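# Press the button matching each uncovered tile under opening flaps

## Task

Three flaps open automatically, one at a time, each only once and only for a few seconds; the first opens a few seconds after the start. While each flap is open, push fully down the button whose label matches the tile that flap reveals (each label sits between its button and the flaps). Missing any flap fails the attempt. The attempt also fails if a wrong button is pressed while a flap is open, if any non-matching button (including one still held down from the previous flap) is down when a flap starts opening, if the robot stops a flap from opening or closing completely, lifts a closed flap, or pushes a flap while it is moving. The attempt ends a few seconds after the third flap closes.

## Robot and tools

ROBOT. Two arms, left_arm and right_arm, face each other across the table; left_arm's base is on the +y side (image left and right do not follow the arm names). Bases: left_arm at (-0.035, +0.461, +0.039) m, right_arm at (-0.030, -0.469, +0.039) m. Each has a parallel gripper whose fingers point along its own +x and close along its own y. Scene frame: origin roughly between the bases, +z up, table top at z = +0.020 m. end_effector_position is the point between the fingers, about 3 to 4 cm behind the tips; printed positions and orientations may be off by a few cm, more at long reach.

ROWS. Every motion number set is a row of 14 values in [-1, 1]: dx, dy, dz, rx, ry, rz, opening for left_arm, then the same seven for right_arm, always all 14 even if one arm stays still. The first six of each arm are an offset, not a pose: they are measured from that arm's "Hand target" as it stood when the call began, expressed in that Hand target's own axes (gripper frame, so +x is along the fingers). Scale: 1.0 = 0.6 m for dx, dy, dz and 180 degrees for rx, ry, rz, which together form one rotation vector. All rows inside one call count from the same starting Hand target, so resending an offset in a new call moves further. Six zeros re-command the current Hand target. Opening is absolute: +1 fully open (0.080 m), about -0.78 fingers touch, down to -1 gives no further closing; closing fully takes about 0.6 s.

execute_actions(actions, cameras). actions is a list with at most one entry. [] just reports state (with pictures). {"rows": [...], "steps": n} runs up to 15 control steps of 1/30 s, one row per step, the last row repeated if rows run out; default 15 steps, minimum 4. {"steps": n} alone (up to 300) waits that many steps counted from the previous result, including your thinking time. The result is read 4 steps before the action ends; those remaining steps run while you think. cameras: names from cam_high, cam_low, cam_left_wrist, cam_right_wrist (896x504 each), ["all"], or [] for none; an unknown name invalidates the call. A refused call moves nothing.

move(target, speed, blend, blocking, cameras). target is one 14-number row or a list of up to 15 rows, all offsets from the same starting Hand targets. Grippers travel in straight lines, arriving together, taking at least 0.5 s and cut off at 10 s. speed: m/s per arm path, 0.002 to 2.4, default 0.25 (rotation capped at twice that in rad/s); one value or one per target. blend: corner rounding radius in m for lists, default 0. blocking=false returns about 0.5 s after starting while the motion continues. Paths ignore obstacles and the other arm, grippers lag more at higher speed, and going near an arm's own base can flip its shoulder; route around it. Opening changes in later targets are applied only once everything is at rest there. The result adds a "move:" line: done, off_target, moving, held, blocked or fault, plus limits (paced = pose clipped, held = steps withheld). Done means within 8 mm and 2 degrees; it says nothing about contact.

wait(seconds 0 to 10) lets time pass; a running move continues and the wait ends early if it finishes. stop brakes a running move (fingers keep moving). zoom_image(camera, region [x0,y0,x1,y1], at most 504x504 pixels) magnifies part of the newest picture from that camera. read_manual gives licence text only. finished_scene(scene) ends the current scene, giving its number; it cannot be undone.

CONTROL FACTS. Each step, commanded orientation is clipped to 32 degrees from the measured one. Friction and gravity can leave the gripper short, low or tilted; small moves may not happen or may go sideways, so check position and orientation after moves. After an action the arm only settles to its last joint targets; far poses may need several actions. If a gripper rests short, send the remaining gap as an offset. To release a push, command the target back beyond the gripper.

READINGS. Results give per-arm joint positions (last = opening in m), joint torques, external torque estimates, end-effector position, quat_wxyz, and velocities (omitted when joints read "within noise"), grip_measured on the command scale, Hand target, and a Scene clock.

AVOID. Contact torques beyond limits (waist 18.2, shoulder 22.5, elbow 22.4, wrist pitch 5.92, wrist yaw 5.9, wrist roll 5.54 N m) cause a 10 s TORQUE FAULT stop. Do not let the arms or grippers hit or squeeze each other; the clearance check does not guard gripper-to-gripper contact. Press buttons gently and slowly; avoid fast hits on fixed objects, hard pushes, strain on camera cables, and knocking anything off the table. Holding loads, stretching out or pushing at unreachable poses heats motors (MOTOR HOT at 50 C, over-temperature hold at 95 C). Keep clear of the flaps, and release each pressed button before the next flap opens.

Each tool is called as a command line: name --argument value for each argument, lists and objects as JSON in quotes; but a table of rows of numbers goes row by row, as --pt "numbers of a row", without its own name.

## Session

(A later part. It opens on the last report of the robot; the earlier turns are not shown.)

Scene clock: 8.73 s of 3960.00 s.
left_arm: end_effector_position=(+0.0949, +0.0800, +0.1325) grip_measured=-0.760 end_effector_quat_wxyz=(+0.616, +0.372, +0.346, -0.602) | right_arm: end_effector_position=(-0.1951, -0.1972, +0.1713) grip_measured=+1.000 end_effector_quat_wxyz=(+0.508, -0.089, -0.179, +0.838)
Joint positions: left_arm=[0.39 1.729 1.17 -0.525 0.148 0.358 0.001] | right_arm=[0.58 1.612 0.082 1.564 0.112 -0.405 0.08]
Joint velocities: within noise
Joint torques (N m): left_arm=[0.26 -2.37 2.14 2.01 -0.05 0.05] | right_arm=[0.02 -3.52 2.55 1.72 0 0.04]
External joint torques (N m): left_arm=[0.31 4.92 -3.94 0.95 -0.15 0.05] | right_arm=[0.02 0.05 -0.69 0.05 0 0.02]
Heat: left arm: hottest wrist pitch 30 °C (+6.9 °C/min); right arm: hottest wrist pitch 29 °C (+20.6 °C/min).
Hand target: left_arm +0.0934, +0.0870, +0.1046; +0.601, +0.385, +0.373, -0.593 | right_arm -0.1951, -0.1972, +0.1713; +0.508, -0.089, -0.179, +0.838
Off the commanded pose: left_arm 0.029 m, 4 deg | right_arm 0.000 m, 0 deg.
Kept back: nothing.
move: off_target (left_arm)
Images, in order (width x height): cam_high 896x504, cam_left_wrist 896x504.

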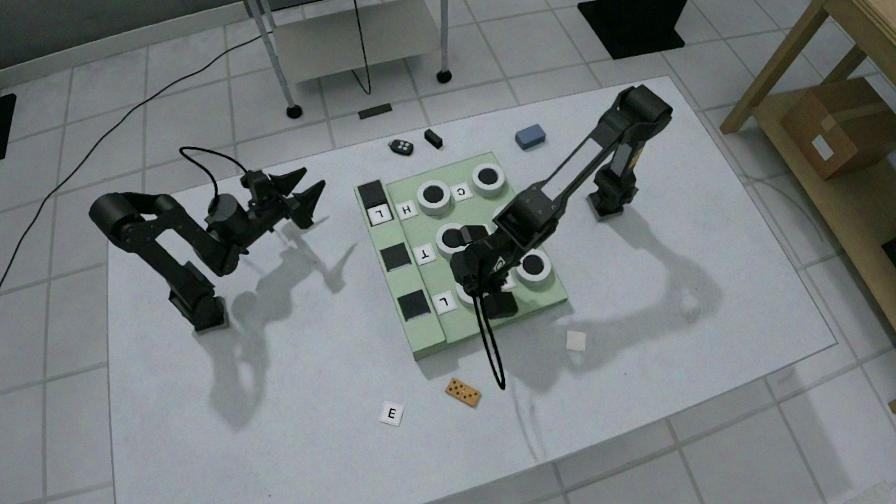

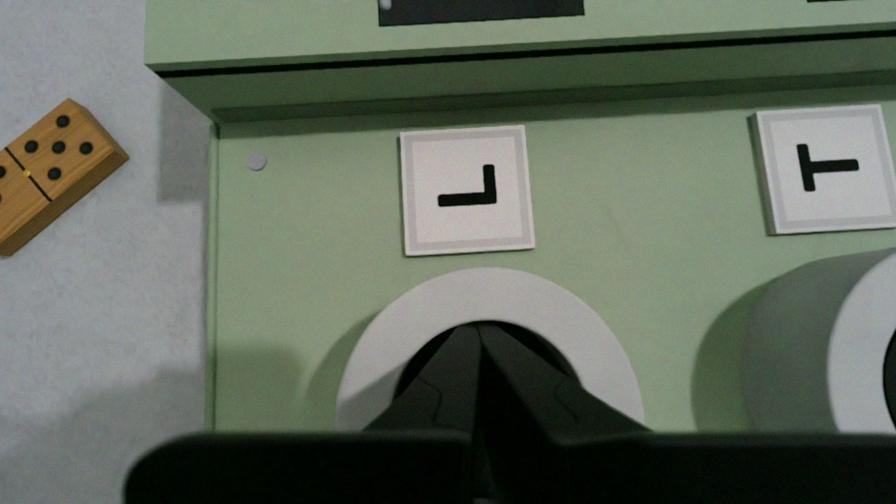

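move --pt "-0.12 0 0.038 0 0 0 -0.8 0 0 0 0 0 0 1" --pt "-0.192 -0.192 -0.026 -0.0043 0.0365 -0.0105 -0.8 0 0 0 0 0 0 1" --speed 0.4 --blend 0.02

zoom_image --camera "cam_low" --region '[330, 100, 520, 310]'

zoom_image --camera "cam_high" --region '[350, 170, 450, 330]'

Scene clock: 10.10 s of 3960.00 s.
left_arm: end_effector_position=(-0.0233, +0.1479, +0.1991) grip_measured=-0.760 end_effector_quat_wxyz=(+0.569, +0.408, +0.418, -0.579) | right_arm: end_effector_position=(-0.1951, -0.1972, +0.1713) grip_measured=+1.000 end_effector_quat_wxyz=(+0.508, -0.089, -0.179, +0.838)
Joint positions: left_arm=[0.061 1.466 1.23 -1.012 0.036 0.048 0.001] | right_arm=[0.58 1.612 0.082 1.564 0.112 -0.405 0.08]
Joint velocities: within noise
Joint torques (N m): left_arm=[-0.36 -6.76 4.62 1.12 -0.12 -0.14] | right_arm=[0.05 -3.49 2.57 1.73 0 0.03]
External joint torques (N m): left_arm=[-0.33 -1.41 -1.55 0.25 -0.14 -0.14] | right_arm=[0.05 0.01 -0.64 0.08 0.01 0.01]
Heat: left arm: hottest wrist pitch 30 °C (+5.9 °C/min); right arm: hottest wrist pitch 29 °C (+17.8 °C/min).
Hand target: left_arm -0.0237, +0.1502, +0.1998; +0.571, +0.408, +0.417, -0.578 | right_arm -0.1951, -0.1972, +0.1713; +0.508, -0.089, -0.179, +0.838
Off the commanded pose: left_arm 0.003 m, 0 deg | right_arm 0.000 m, 0 deg.
Kept back: nothing.
move: done

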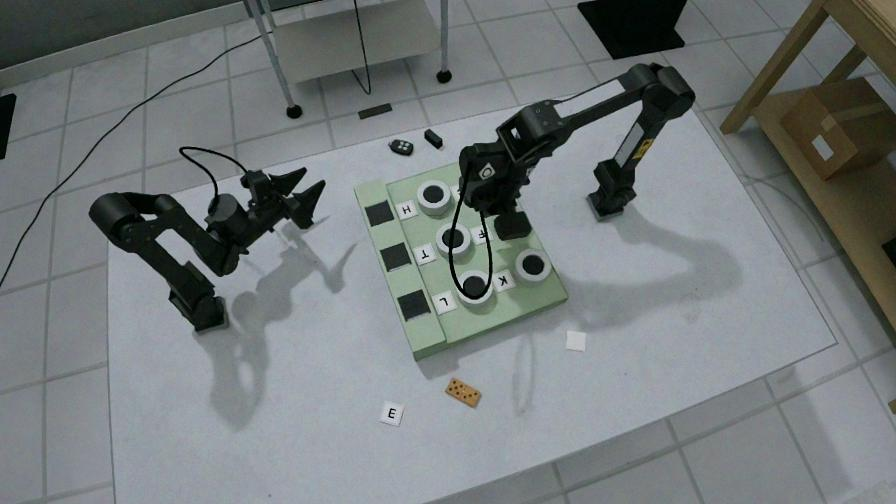

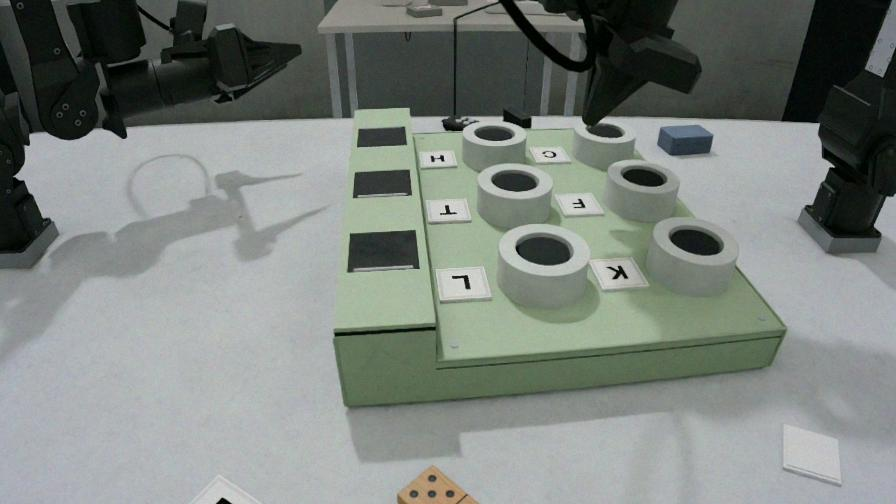

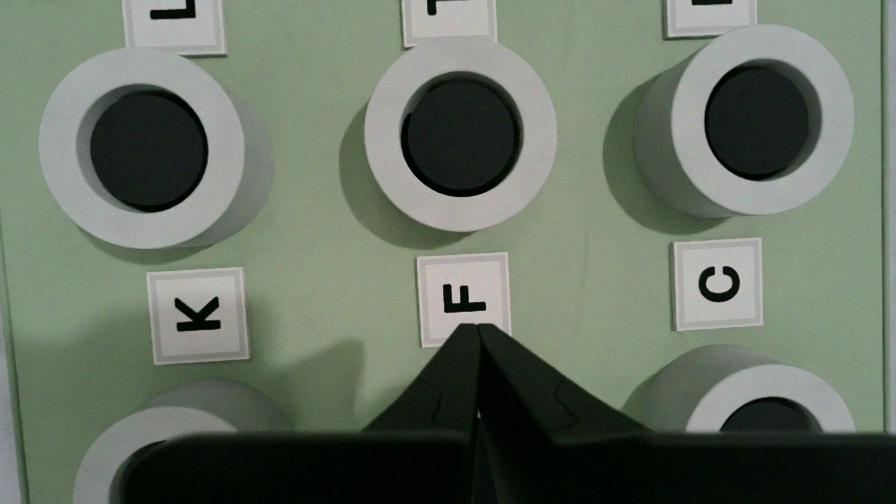

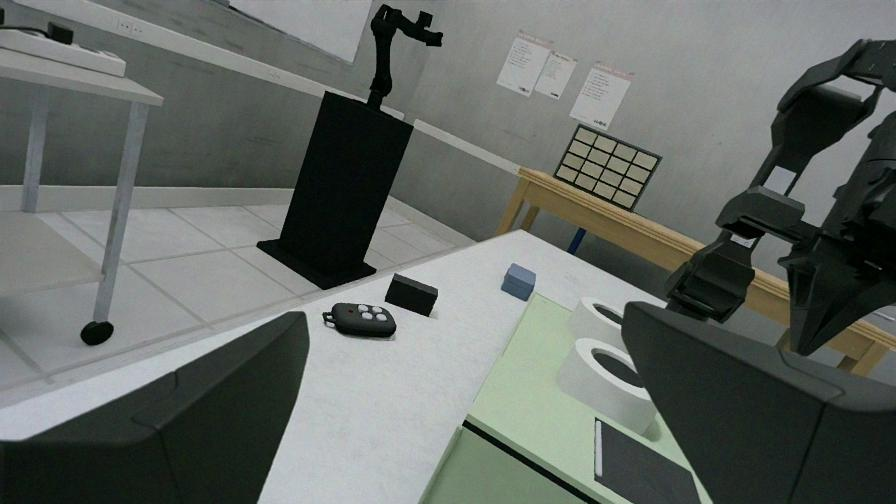

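Scaled by 2.400.

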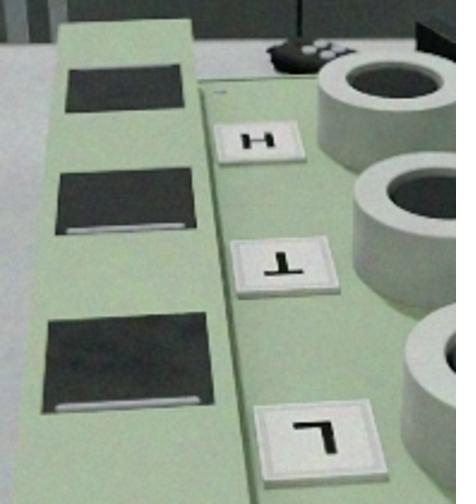

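Scaled by 3.150.

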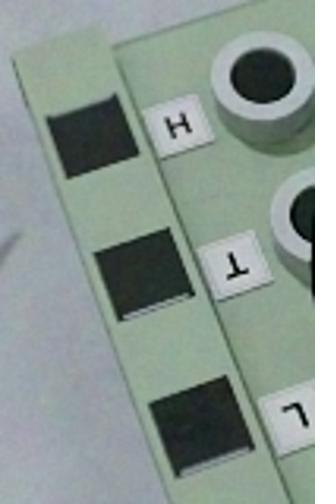

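wait --seconds 0.3 --cameras '["cam_high","cam_low"]'

zoom_image --camera "cam_low" --region '[330, 100, 520, 310]'

zoom_image --camera "cam_high" --region '[350, 170, 450, 330]'

Scene clock: 10.60 s of 3960.00 s.
left_arm: end_effector_position=(-0.0233, +0.1479, +0.1991) grip_measured=-0.760 end_effector_quat_wxyz=(+0.569, +0.408, +0.418, -0.578) | right_arm: end_effector_position=(-0.1951, -0.1972, +0.1713) grip_measured=+1.000 end_effector_quat_wxyz=(+0.508, -0.089, -0.179, +0.838)
Joint positions: left_arm=[0.061 1.466 1.23 -1.012 0.036 0.047 0.001] | right_arm=[0.58 1.612 0.082 1.564 0.112 -0.405 0.08]
Joint velocities: within noise
Joint torques (N m): left_arm=[-0.19 -6.65 4.65 1.13 -0.16 -0.13] | right_arm=[0.05 -3.5 2.55 1.74 0.01 0.03]
External joint torques (N m): left_arm=[-0.22 -1.26 -1.54 0.26 -0.17 -0.13] | right_arm=[0.06 0.02 -0.66 0.08 0 0.01]
Heat: left arm: hottest wrist pitch 30 °C (+5.7 °C/min); right arm: hottest wrist pitch 29 °C (+17.0 °C/min).
Hand target: left_arm -0.0237, +0.1502, +0.1998; +0.571, +0.408, +0.417, -0.577 | right_arm -0.1951, -0.1972, +0.1713; +0.508, -0.089, -0.179, +0.838
Off the commanded pose: left_arm 0.002 m, 0 deg | right_arm 0.000 m, 0 deg.
Steps of this call (1-15: nothing new was sent). Readings (end_effector_position of left_arm | right_arm):
1: (-0.0233, +0.1479, +0.1991) | (-0.1951, -0.1972, +0.1713)
2: (-0.0233, +0.1479, +0.1991) | (-0.1951, -0.1972, +0.1713)
4: (-0.0233, +0.1479, +0.1991) | (-0.1951, -0.1972, +0.1713)
8: (-0.0233, +0.1479, +0.1991) | (-0.1951, -0.1972, +0.1713)
15: the state above
Images, in order (width x height): cam_high 896x504, cam_low 896x504.

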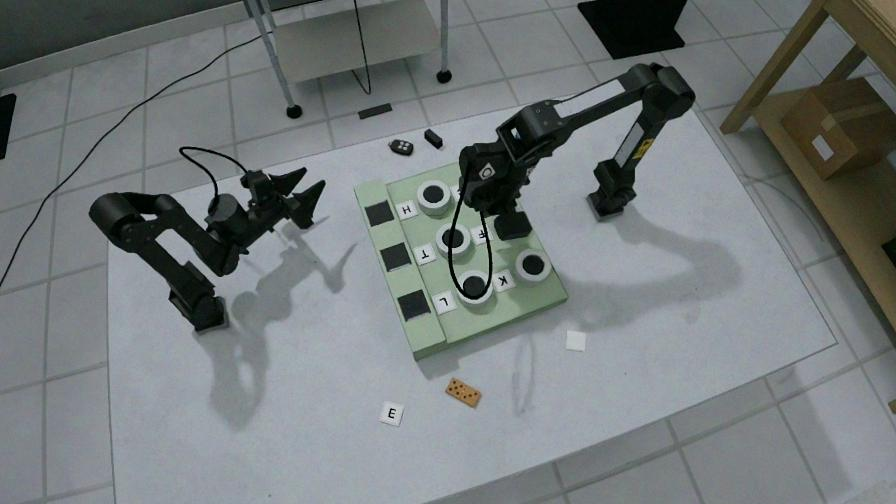

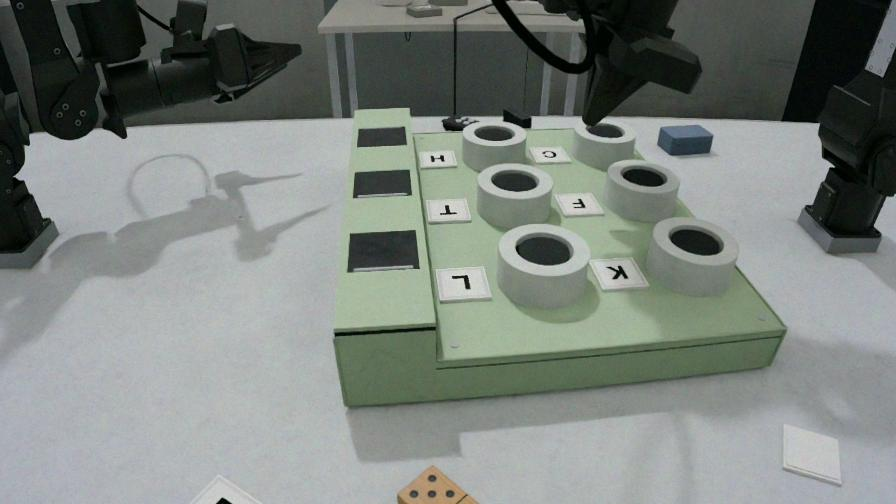

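Scaled by 2.400.

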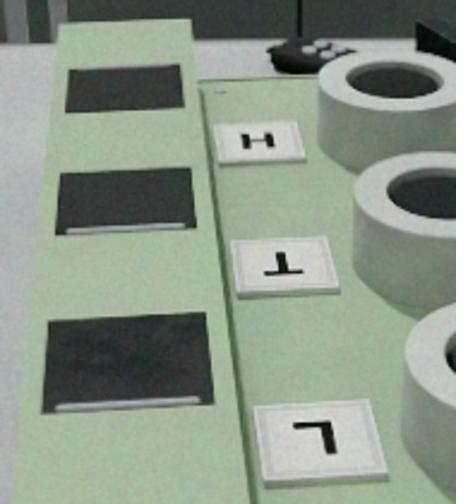

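Scaled by 3.150.

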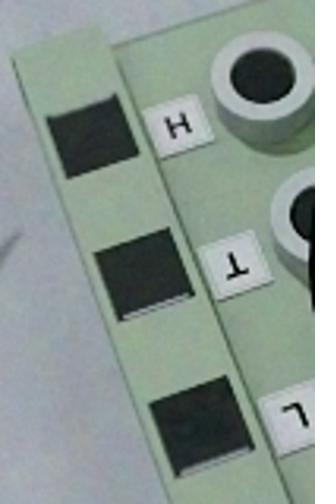

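wait --seconds 0.4 --cameras '["cam_low"]'

zoom_image --camera "cam_low" --region '[330, 100, 520, 310]'

Scene clock: 11.07 s of 3960.00 s.
left_arm: end_effector_position=(-0.0233, +0.1479, +0.1991) grip_measured=-0.760 end_effector_quat_wxyz=(+0.569, +0.408, +0.418, -0.578) | right_arm: end_effector_position=(-0.1951, -0.1972, +0.1713) grip_measured=+1.000 end_effector_quat_wxyz=(+0.508, -0.089, -0.179, +0.838)
Joint positions: left_arm=[0.061 1.466 1.23 -1.012 0.036 0.047 0.001] | right_arm=[0.58 1.612 0.082 1.564 0.112 -0.405 0.08]
Joint velocities: within noise
Joint torques (N m): left_arm=[-0.27 -6.68 4.64 1.14 -0.14 -0.13] | right_arm=[0.02 -3.5 2.64 1.74 0 0.03]
External joint torques (N m): left_arm=[-0.24 -1.34 -1.51 0.28 -0.16 -0.13] | right_arm=[0.01 0.04 -0.58 0.08 0 0.01]
Heat: left arm: hottest wrist pitch 30 °C (+5.4 °C/min); right arm: hottest wrist pitch 29 °C (+16.3 °C/min).
Hand target: left_arm -0.0237, +0.1502, +0.1998; +0.571, +0.408, +0.417, -0.577 | right_arm -0.1951, -0.1972, +0.1713; +0.508, -0.089, -0.179, +0.838
Off the commanded pose: left_arm 0.002 m, 0 deg | right_arm 0.000 m, 0 deg.
Steps of this call (1-14: nothing new was sent). Readings (end_effector_position of left_arm | right_arm):
1: (-0.0233, +0.1479, +0.1991) | (-0.1951, -0.1972, +0.1713)
2: (-0.0233, +0.1479, +0.1991) | (-0.1951, -0.1972, +0.1713)
4: (-0.0233, +0.1479, +0.1991) | (-0.1951, -0.1972, +0.1713)
8: (-0.0233, +0.1479, +0.1991) | (-0.1951, -0.1972, +0.1713)
14: the state above
Images, in order (width x height): cam_low 896x504.

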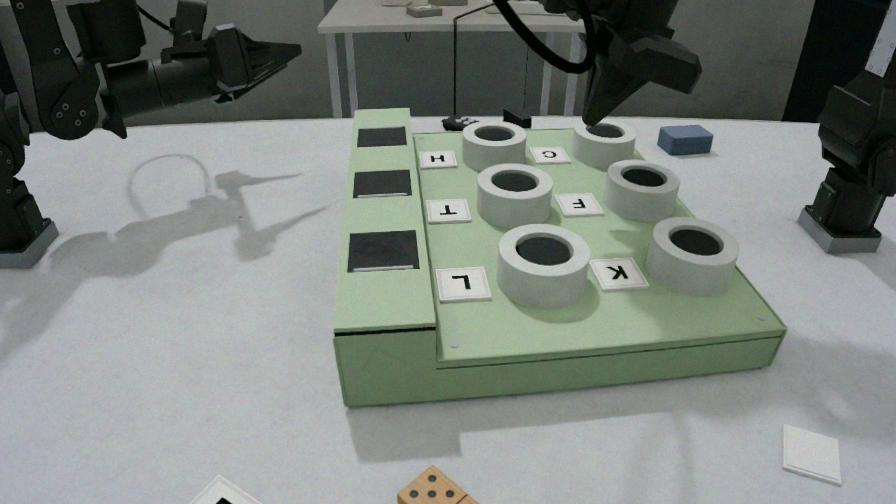

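Scaled by 2.400.

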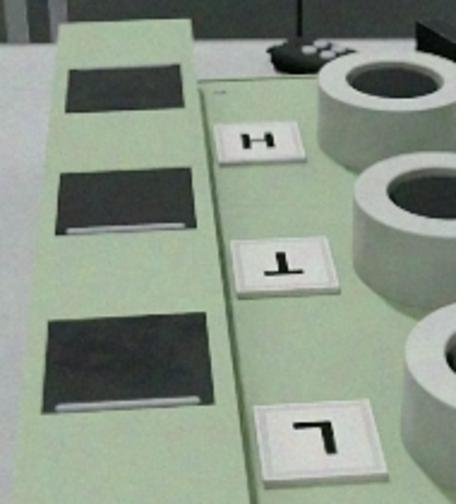

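wait --seconds 0.4 --cameras '["cam_low"]'

zoom_image --camera "cam_low" --region '[330, 100, 520, 310]'

Scene clock: 11.57 s of 3960.00 s.
left_arm: end_effector_position=(-0.0233, +0.1479, +0.1991) grip_measured=-0.760 end_effector_quat_wxyz=(+0.569, +0.408, +0.418, -0.578) | right_arm: end_effector_position=(-0.1951, -0.1972, +0.1713) grip_measured=+1.000 end_effector_quat_wxyz=(+0.508, -0.089, -0.179, +0.838)
Joint positions: left_arm=[0.061 1.466 1.23 -1.012 0.036 0.047 0.001] | right_arm=[0.58 1.612 0.082 1.564 0.112 -0.405 0.08]
Joint velocities: within noise
Joint torques (N m): left_arm=[-0.37 -6.71 4.66 1.13 -0.13 -0.13] | right_arm=[0.03 -3.51 2.54 1.73 0 0.05]
External joint torques (N m): left_arm=[-0.35 -1.37 -1.47 0.28 -0.16 -0.13] | right_arm=[0.01 0.09 -0.71 0.04 0.01 0.02]
Heat: left arm: hottest wrist pitch 30 °C (+5.2 °C/min); right arm: hottest wrist pitch 29 °C (+15.6 °C/min).
Hand target: left_arm -0.0237, +0.1502, +0.1998; +0.571, +0.408, +0.417, -0.577 | right_arm -0.1951, -0.1972, +0.1713; +0.508, -0.089, -0.179, +0.838
Off the commanded pose: left_arm 0.002 m, 0 deg | right_arm 0.000 m, 0 deg.
Steps of this call (1-15: nothing new was sent). Readings (end_effector_position of left_arm | right_arm):
1: (-0.0233, +0.1479, +0.1991) | (-0.1951, -0.1972, +0.1713)
2: (-0.0233, +0.1479, +0.1991) | (-0.1951, -0.1972, +0.1713)
4: (-0.0233, +0.1479, +0.1991) | (-0.1951, -0.1972, +0.1713)
8: (-0.0233, +0.1479, +0.1991) | (-0.1951, -0.1972, +0.1713)
15: the state above
Images, in order (width x height): cam_low 896x504.

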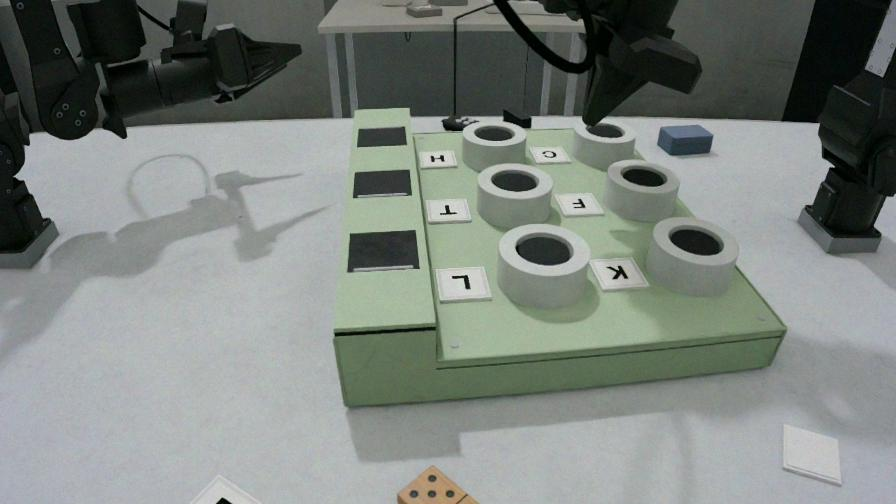

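Scaled by 2.400.

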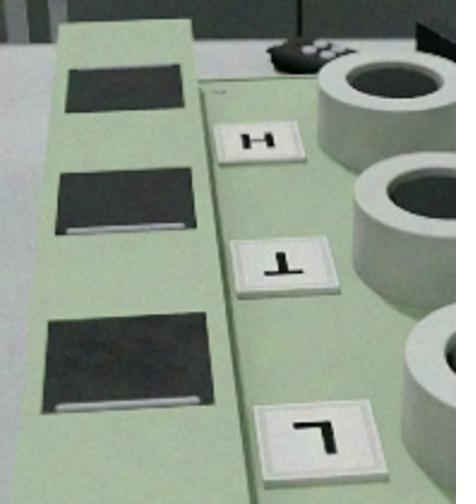

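wait --seconds 0.4 --cameras '["cam_low"]'

zoom_image --camera "cam_low" --region '[330, 100, 520, 310]'

Scene clock: 12.07 s of 3960.00 s.
left_arm: end_effector_position=(-0.0233, +0.1479, +0.1991) grip_measured=-0.760 end_effector_quat_wxyz=(+0.569, +0.408, +0.418, -0.578) | right_arm: end_effector_position=(-0.1951, -0.1972, +0.1713) grip_measured=+1.000 end_effector_quat_wxyz=(+0.508, -0.089, -0.179, +0.838)
Joint positions: left_arm=[0.061 1.466 1.23 -1.012 0.036 0.047 0.001] | right_arm=[0.58 1.612 0.082 1.564 0.112 -0.405 0.08]
Joint velocities: within noise
Joint torques (N m): left_arm=[-0.3 -6.75 4.69 1.12 -0.14 -0.13] | right_arm=[0.05 -3.53 2.56 1.74 0.02 0.04]
External joint torques (N m): left_arm=[-0.31 -1.42 -1.47 0.25 -0.16 -0.13] | right_arm=[0.06 0 -0.68 0.08 0.02 0.01]
Heat: left arm: hottest wrist pitch 30 °C (+5.0 °C/min); right arm: hottest wrist pitch 29 °C (+14.9 °C/min).
Hand target: left_arm -0.0237, +0.1502, +0.1998; +0.571, +0.408, +0.417, -0.577 | right_arm -0.1951, -0.1972, +0.1713; +0.508, -0.089, -0.179, +0.838
Off the commanded pose: left_arm 0.002 m, 0 deg | right_arm 0.000 m, 0 deg.
Steps of this call (1-15: nothing new was sent). Readings (end_effector_position of left_arm | right_arm):
1: (-0.0233, +0.1479, +0.1991) | (-0.1951, -0.1972, +0.1713)
2: (-0.0233, +0.1479, +0.1991) | (-0.1951, -0.1972, +0.1713)
4: (-0.0233, +0.1479, +0.1991) | (-0.1951, -0.1972, +0.1713)
8: (-0.0233, +0.1479, +0.1991) | (-0.1951, -0.1972, +0.1713)
15: the state above
Images, in order (width x height): cam_low 896x504.

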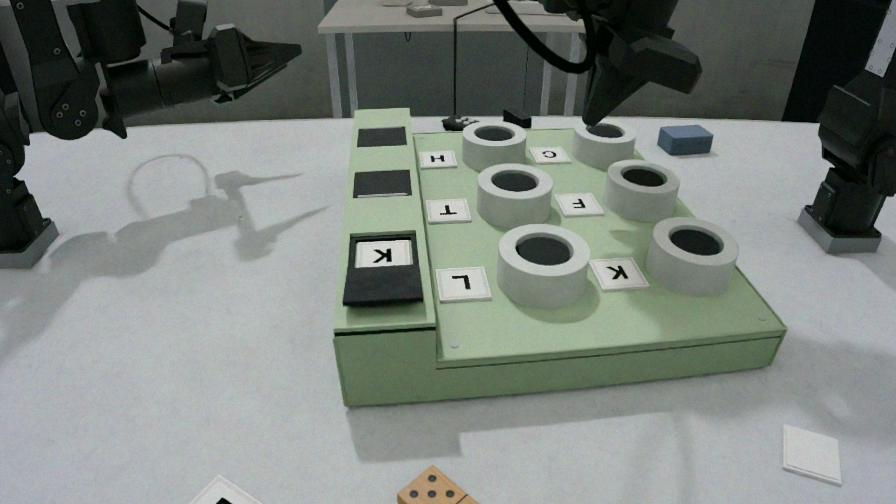

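Scaled by 2.400.

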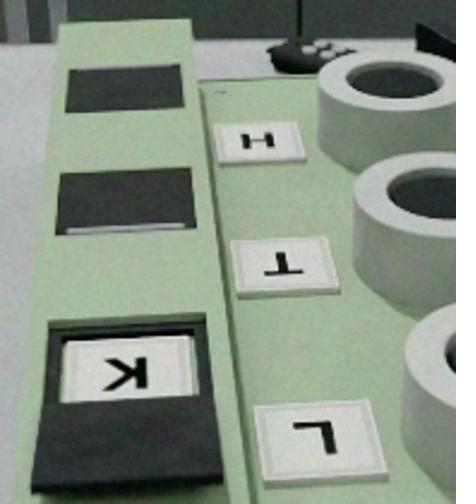

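K.

move --pt "-0.0467 0.185 -0.0808 0 0 0 -0.8 0 0 0 0 0 0 1" --pt "0.0861 0.185 -0.1575 0 0 0 -0.8 0 0 0 0 0 0 1" --speed '[0.4,0.25]' --cameras '["cam_high","cam_left_wrist","cam_low"]'

Scene clock: 13.60 s of 3960.00 s.
left_arm: end_effector_position=(+0.0886, +0.2161, +0.1327) grip_measured=-0.760 end_effector_quat_wxyz=(+0.583, +0.402, +0.400, -0.582) | right_arm: end_effector_position=(-0.1951, -0.1972, +0.1713) grip_measured=+1.000 end_effector_quat_wxyz=(+0.508, -0.089, -0.179, +0.838)
Joint positions: left_arm=[0.578 1.352 0.861 -0.768 0.192 0.541 0.001] | right_arm=[0.58 1.612 0.082 1.564 0.112 -0.405 0.08]
Joint velocities: within noise
Joint torques (N m): left_arm=[0.49 -2.45 2.36 1.37 -0.05 0.24] | right_arm=[0.07 -3.49 2.54 1.74 0 0.03]
External joint torques (N m): left_arm=[0.51 1.79 -3.47 0.58 -0.19 0.24] | right_arm=[0.07 0.03 -0.7 0.08 0 0.01]
Heat: left arm: hottest wrist pitch 30 °C (+4.4 °C/min); right arm: hottest wrist pitch 30 °C (+17.6 °C/min).
Hand target: left_arm +0.0861, +0.2232, +0.1191; +0.571, +0.408, +0.417, -0.578 | right_arm -0.1951, -0.1972, +0.1713; +0.508, -0.089, -0.179, +0.838
Off the commanded pose: left_arm 0.016 m, 3 deg | right_arm 0.000 m, 0 deg.
Kept back: nothing.
move: off_target (left_arm)
Images, in order (width x height): cam_high 896x504, cam_low 896x504, cam_left_wrist 896x504.

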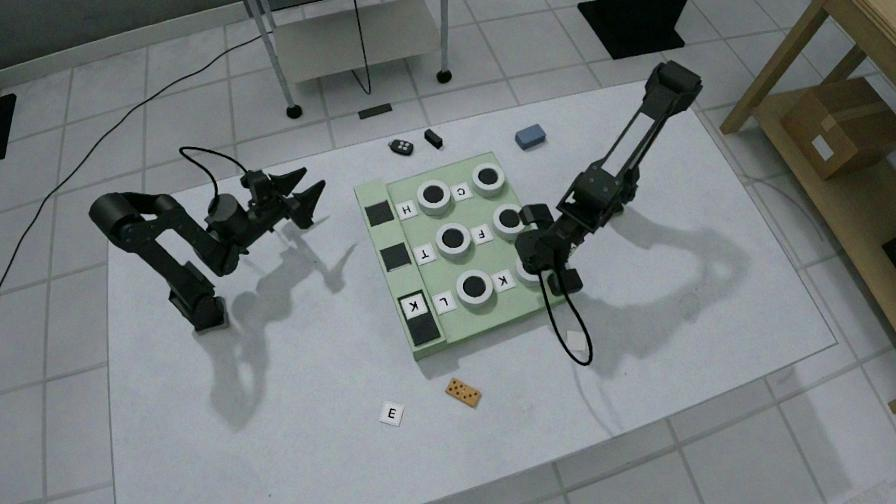

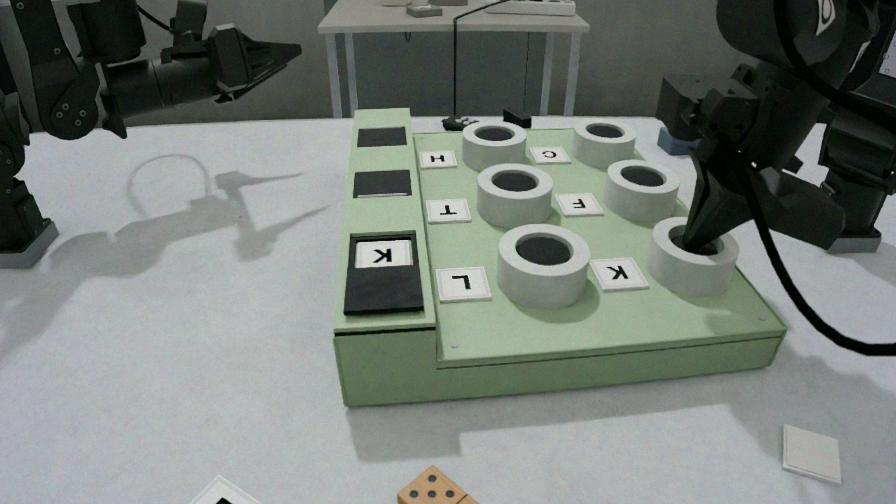

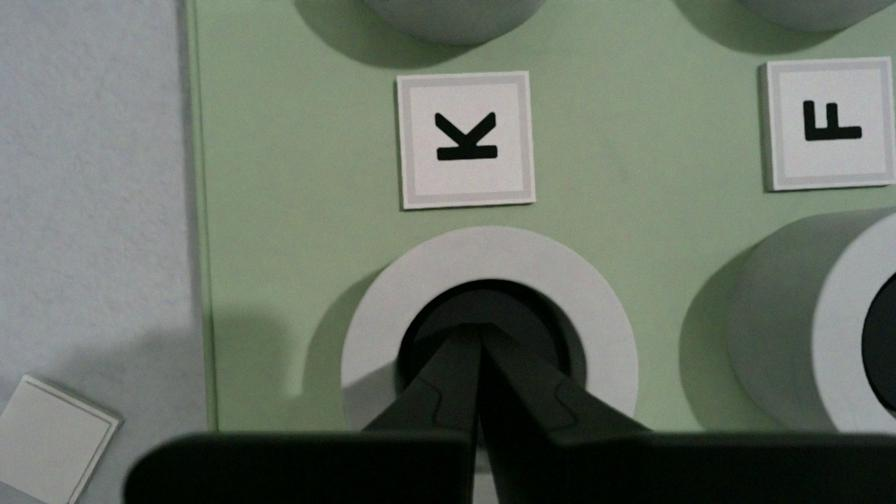

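move --target '[0.0255,0,-0.0225,0,0,0,-0.8,0,0,0,0,0,0,1]' --speed 0.3 --cameras '["cam_left_wrist","cam_low"]'

Scene clock: 14.53 s of 3960.00 s.
left_arm: end_effector_position=(+0.0898, +0.2157, +0.1284) grip_measured=-0.760 end_effector_quat_wxyz=(+0.594, +0.394, +0.378, -0.591) | right_arm: end_effector_position=(-0.1951, -0.1972, +0.1713) grip_measured=+1.000 end_effector_quat_wxyz=(+0.508, -0.089, -0.179, +0.838)
Joint positions: left_arm=[0.591 1.323 0.806 -0.692 0.212 0.559 0.001] | right_arm=[0.58 1.612 0.082 1.564 0.112 -0.405 0.08]
Joint velocities: within noise
Joint torques (N m): left_arm=[0.83 0.18 0.28 0.86 -0.54 0.26] | right_arm=[0.02 -3.5 2.57 1.75 0 0.03]
External joint torques (N m): left_arm=[0.86 4.34 -5.73 -0.05 -0.69 0.26] | right_arm=[0.01 0.04 -0.61 0.09 0.01 0]
Heat: left arm: hottest wrist pitch 30 °C (+4.1 °C/min); right arm: hottest wrist pitch 30 °C (+16.5 °C/min).
Hand target: left_arm +0.0858, +0.2311, +0.1003; +0.571, +0.408, +0.417, -0.578 | right_arm -0.1951, -0.1972, +0.1713; +0.508, -0.089, -0.179, +0.838
Off the commanded pose: left_arm 0.032 m, 6 deg | right_arm 0.000 m, 0 deg.
Kept back: nothing.
move: off_target (left_arm)
Images, in order (width x height): cam_low 896x504, cam_left_wrist 896x504.

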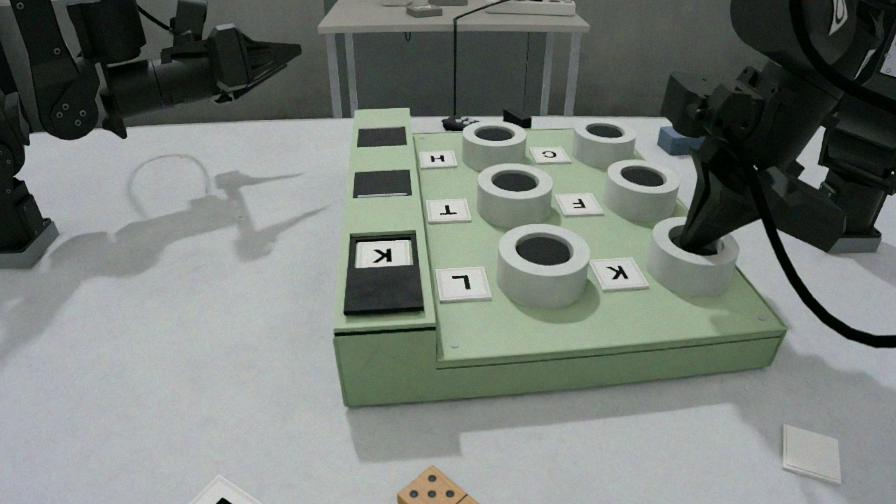

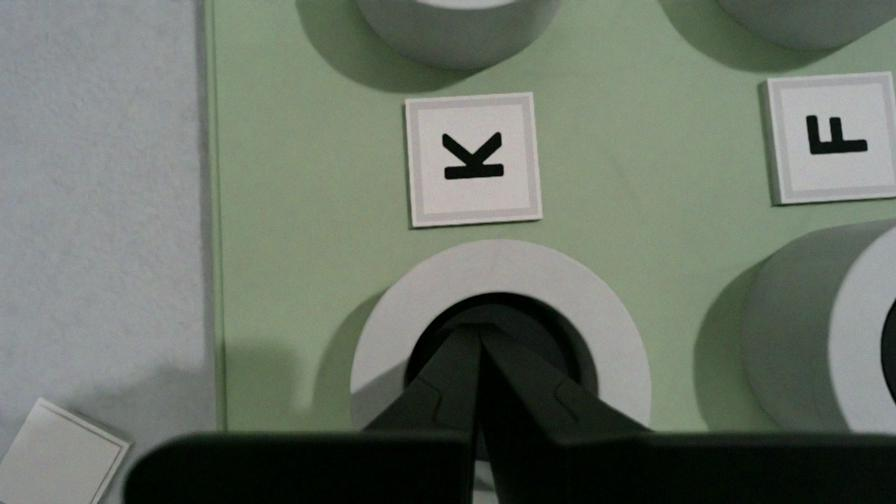

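move --pt "-0.1227 0 0.0708 0 0 0 -0.8 0 0 0 0 0 0 1" --pt "-0.0761 -0.1825 0.1998 0 0 0 -0.8 0 0 0 0 0 0 1" --speed 0.4 --blend 0.03

zoom_image --camera "cam_low" --region '[330, 100, 520, 310]'

Scene clock: 15.93 s of 3960.00 s.
left_arm: end_effector_position=(-0.0227, +0.1346, +0.1825) grip_measured=-0.760 end_effector_quat_wxyz=(+0.569, +0.408, +0.417, -0.579) | right_arm: end_effector_position=(-0.1951, -0.1972, +0.1713) grip_measured=+1.000 end_effector_quat_wxyz=(+0.508, -0.089, -0.179, +0.838)
Joint positions: left_arm=[0.061 1.519 1.212 -0.941 0.036 0.049 0.001] | right_arm=[0.58 1.612 0.082 1.564 0.112 -0.405 0.08]
Joint velocities: within noise
Joint torques (N m): left_arm=[-0.13 -5.13 6.32 1.17 -0.16 -0.12] | right_arm=[0.03 -3.5 2.57 1.74 0.02 0.04]
External joint torques (N m): left_arm=[-0.16 0.54 0.25 0.33 -0.17 -0.12] | right_arm=[0.01 0.04 -0.66 0.08 0.03 0.02]
Heat: left arm: hottest wrist pitch 30 °C (+3.8 °C/min); right arm: hottest wrist pitch 30 °C (+15.1 °C/min).
Hand target: left_arm -0.0225, +0.1321, +0.1835; +0.571, +0.408, +0.417, -0.578 | right_arm -0.1951, -0.1972, +0.1713; +0.508, -0.089, -0.179, +0.838
Off the commanded pose: left_arm 0.003 m, 0 deg | right_arm 0.000 m, 0 deg.
Kept back: nothing.
move: done

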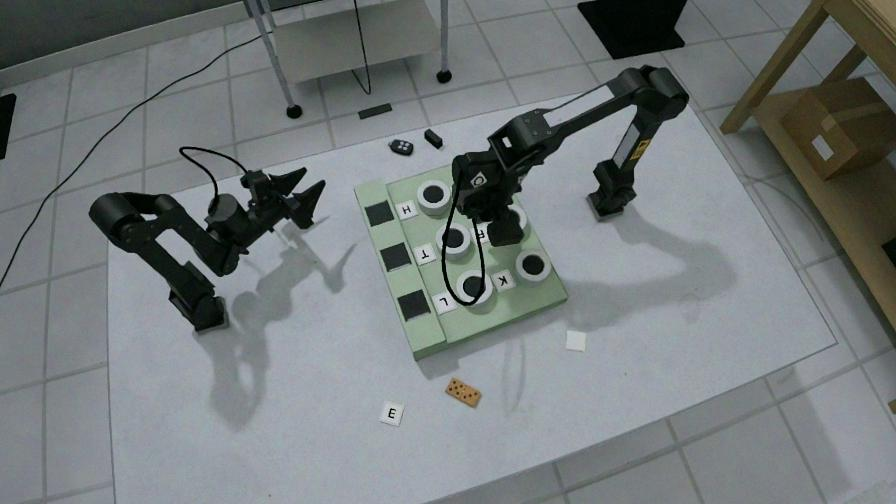

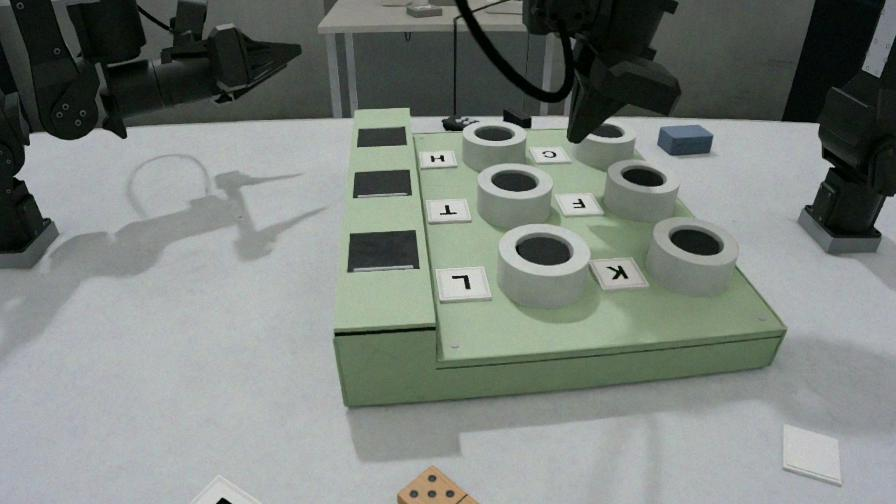

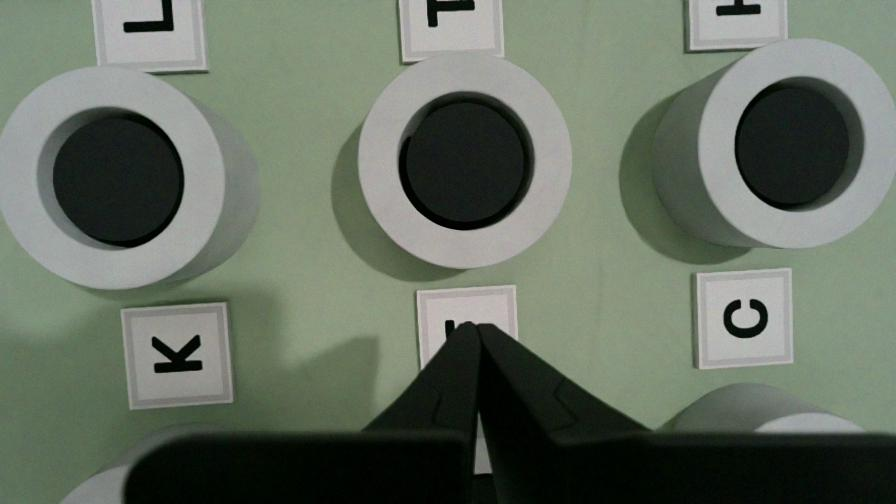

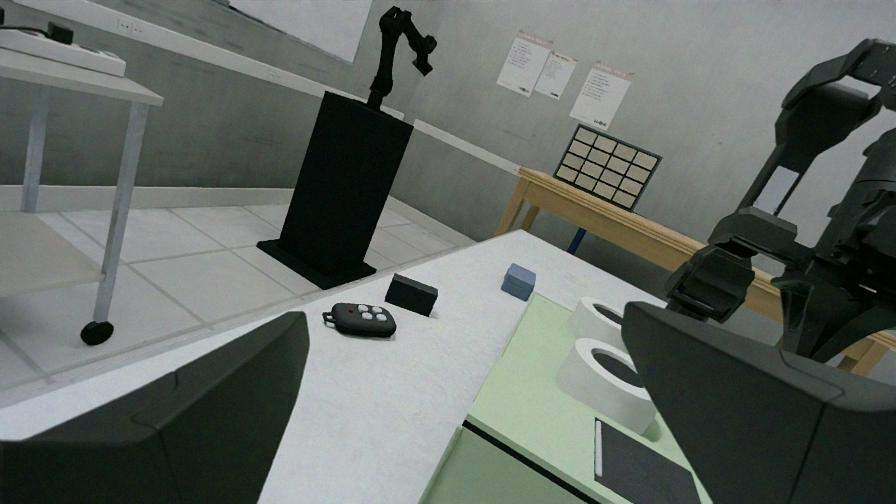

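Scaled by 2.400.

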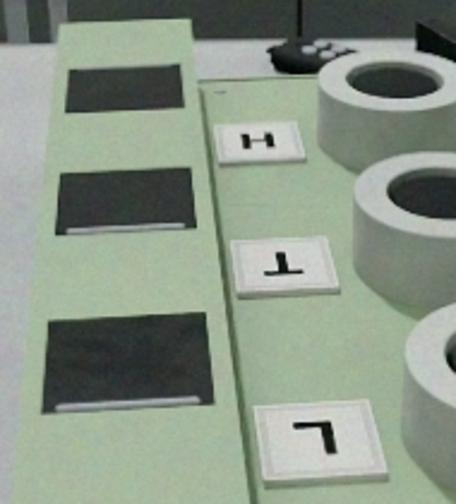

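wait --seconds 0.4 --cameras '["cam_low"]'

zoom_image --camera "cam_low" --region '[330, 100, 520, 310]'

Scene clock: 16.53 s of 3960.00 s.
left_arm: end_effector_position=(-0.0227, +0.1346, +0.1824) grip_measured=-0.760 end_effector_quat_wxyz=(+0.569, +0.408, +0.418, -0.579) | right_arm: end_effector_position=(-0.1951, -0.1972, +0.1713) grip_measured=+1.000 end_effector_quat_wxyz=(+0.508, -0.089, -0.179, +0.838)
Joint positions: left_arm=[0.061 1.519 1.212 -0.941 0.036 0.048 0.001] | right_arm=[0.58 1.612 0.082 1.564 0.112 -0.405 0.08]
Joint velocities: within noise
Joint torques (N m): left_arm=[-0.12 -5.07 6.34 1.15 -0.14 -0.13] | right_arm=[0.03 -3.47 2.55 1.73 0 0.04]
External joint torques (N m): left_arm=[-0.11 0.66 0.22 0.3 -0.17 -0.13] | right_arm=[0.03 0.07 -0.67 0.07 0 0.02]
Heat: left arm: hottest wrist pitch 30 °C (+3.6 °C/min); right arm: hottest wrist pitch 30 °C (+14.5 °C/min).
Hand target: left_arm -0.0225, +0.1321, +0.1835; +0.571, +0.408, +0.417, -0.578 | right_arm -0.1951, -0.1972, +0.1713; +0.508, -0.089, -0.179, +0.838
Off the commanded pose: left_arm 0.003 m, 0 deg | right_arm 0.000 m, 0 deg.
Steps of this call (1-18: nothing new was sent). Readings (end_effector_position of left_arm | right_arm):
1: (-0.0227, +0.1346, +0.1825) | (-0.1951, -0.1972, +0.1713)
2: (-0.0227, +0.1346, +0.1824) | (-0.1951, -0.1972, +0.1713)
4: (-0.0227, +0.1346, +0.1824) | (-0.1951, -0.1972, +0.1713)
8: (-0.0227, +0.1346, +0.1824) | (-0.1951, -0.1972, +0.1713)
18: the state above
Images, in order (width x height): cam_low 896x504.

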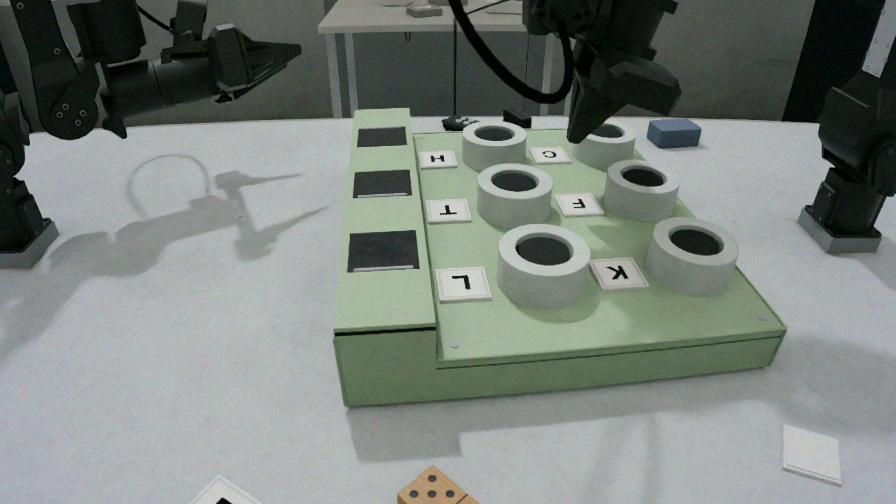

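Scaled by 2.400.

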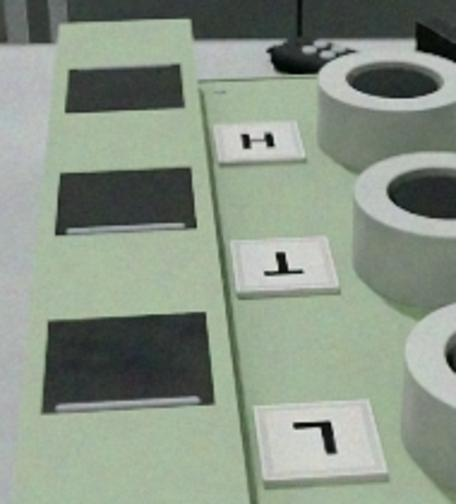

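wait --seconds 0.4 --cameras '["cam_low"]'

zoom_image --camera "cam_low" --region '[330, 100, 520, 310]'

Scene clock: 17.00 s of 3960.00 s.
left_arm: end_effector_position=(-0.0227, +0.1346, +0.1824) grip_measured=-0.760 end_effector_quat_wxyz=(+0.569, +0.408, +0.418, -0.579) | right_arm: end_effector_position=(-0.1951, -0.1972, +0.1713) grip_measured=+1.000 end_effector_quat_wxyz=(+0.508, -0.089, -0.179, +0.838)
Joint positions: left_arm=[0.061 1.519 1.212 -0.941 0.036 0.048 0.001] | right_arm=[0.58 1.612 0.082 1.564 0.112 -0.405 0.08]
Joint velocities: within noise
Joint torques (N m): left_arm=[-0.12 -5.12 6.33 1.16 -0.16 -0.13] | right_arm=[0.05 -3.52 2.56 1.73 0.01 0.04]
External joint torques (N m): left_arm=[-0.15 0.56 0.23 0.31 -0.18 -0.13] | right_arm=[0.03 0 -0.65 0.08 0.02 0.02]
Heat: left arm: hottest wrist pitch 30 °C (+3.5 °C/min); right arm: hottest wrist pitch 30 °C (+14.1 °C/min).
Hand target: left_arm -0.0225, +0.1321, +0.1835; +0.571, +0.408, +0.417, -0.578 | right_arm -0.1951, -0.1972, +0.1713; +0.508, -0.089, -0.179, +0.838
Off the commanded pose: left_arm 0.003 m, 0 deg | right_arm 0.000 m, 0 deg.
Steps of this call (1-14: nothing new was sent). Readings (end_effector_position of left_arm | right_arm):
1: (-0.0227, +0.1346, +0.1824) | (-0.1951, -0.1972, +0.1713)
2: (-0.0227, +0.1346, +0.1824) | (-0.1951, -0.1972, +0.1713)
4: (-0.0227, +0.1346, +0.1824) | (-0.1951, -0.1972, +0.1713)
8: (-0.0227, +0.1346, +0.1824) | (-0.1951, -0.1972, +0.1713)
14: the state above
Images, in order (width x height): cam_low 896x504.

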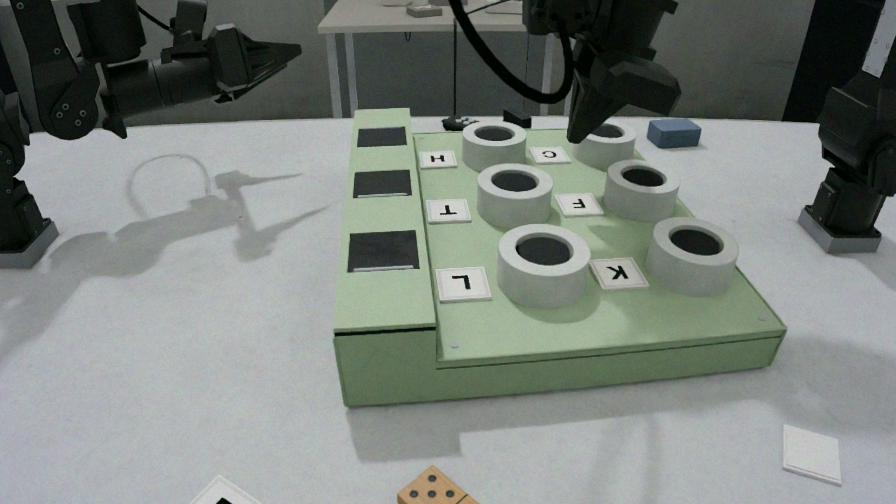

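Scaled by 2.400.

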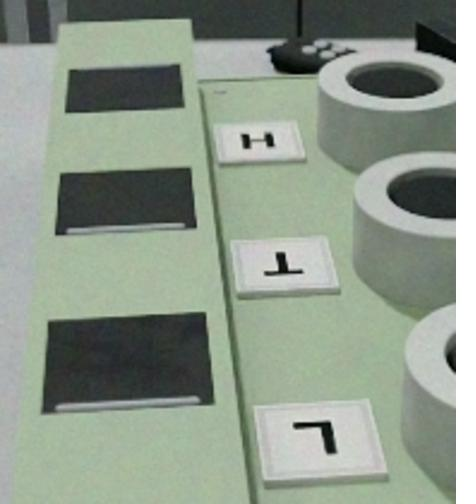

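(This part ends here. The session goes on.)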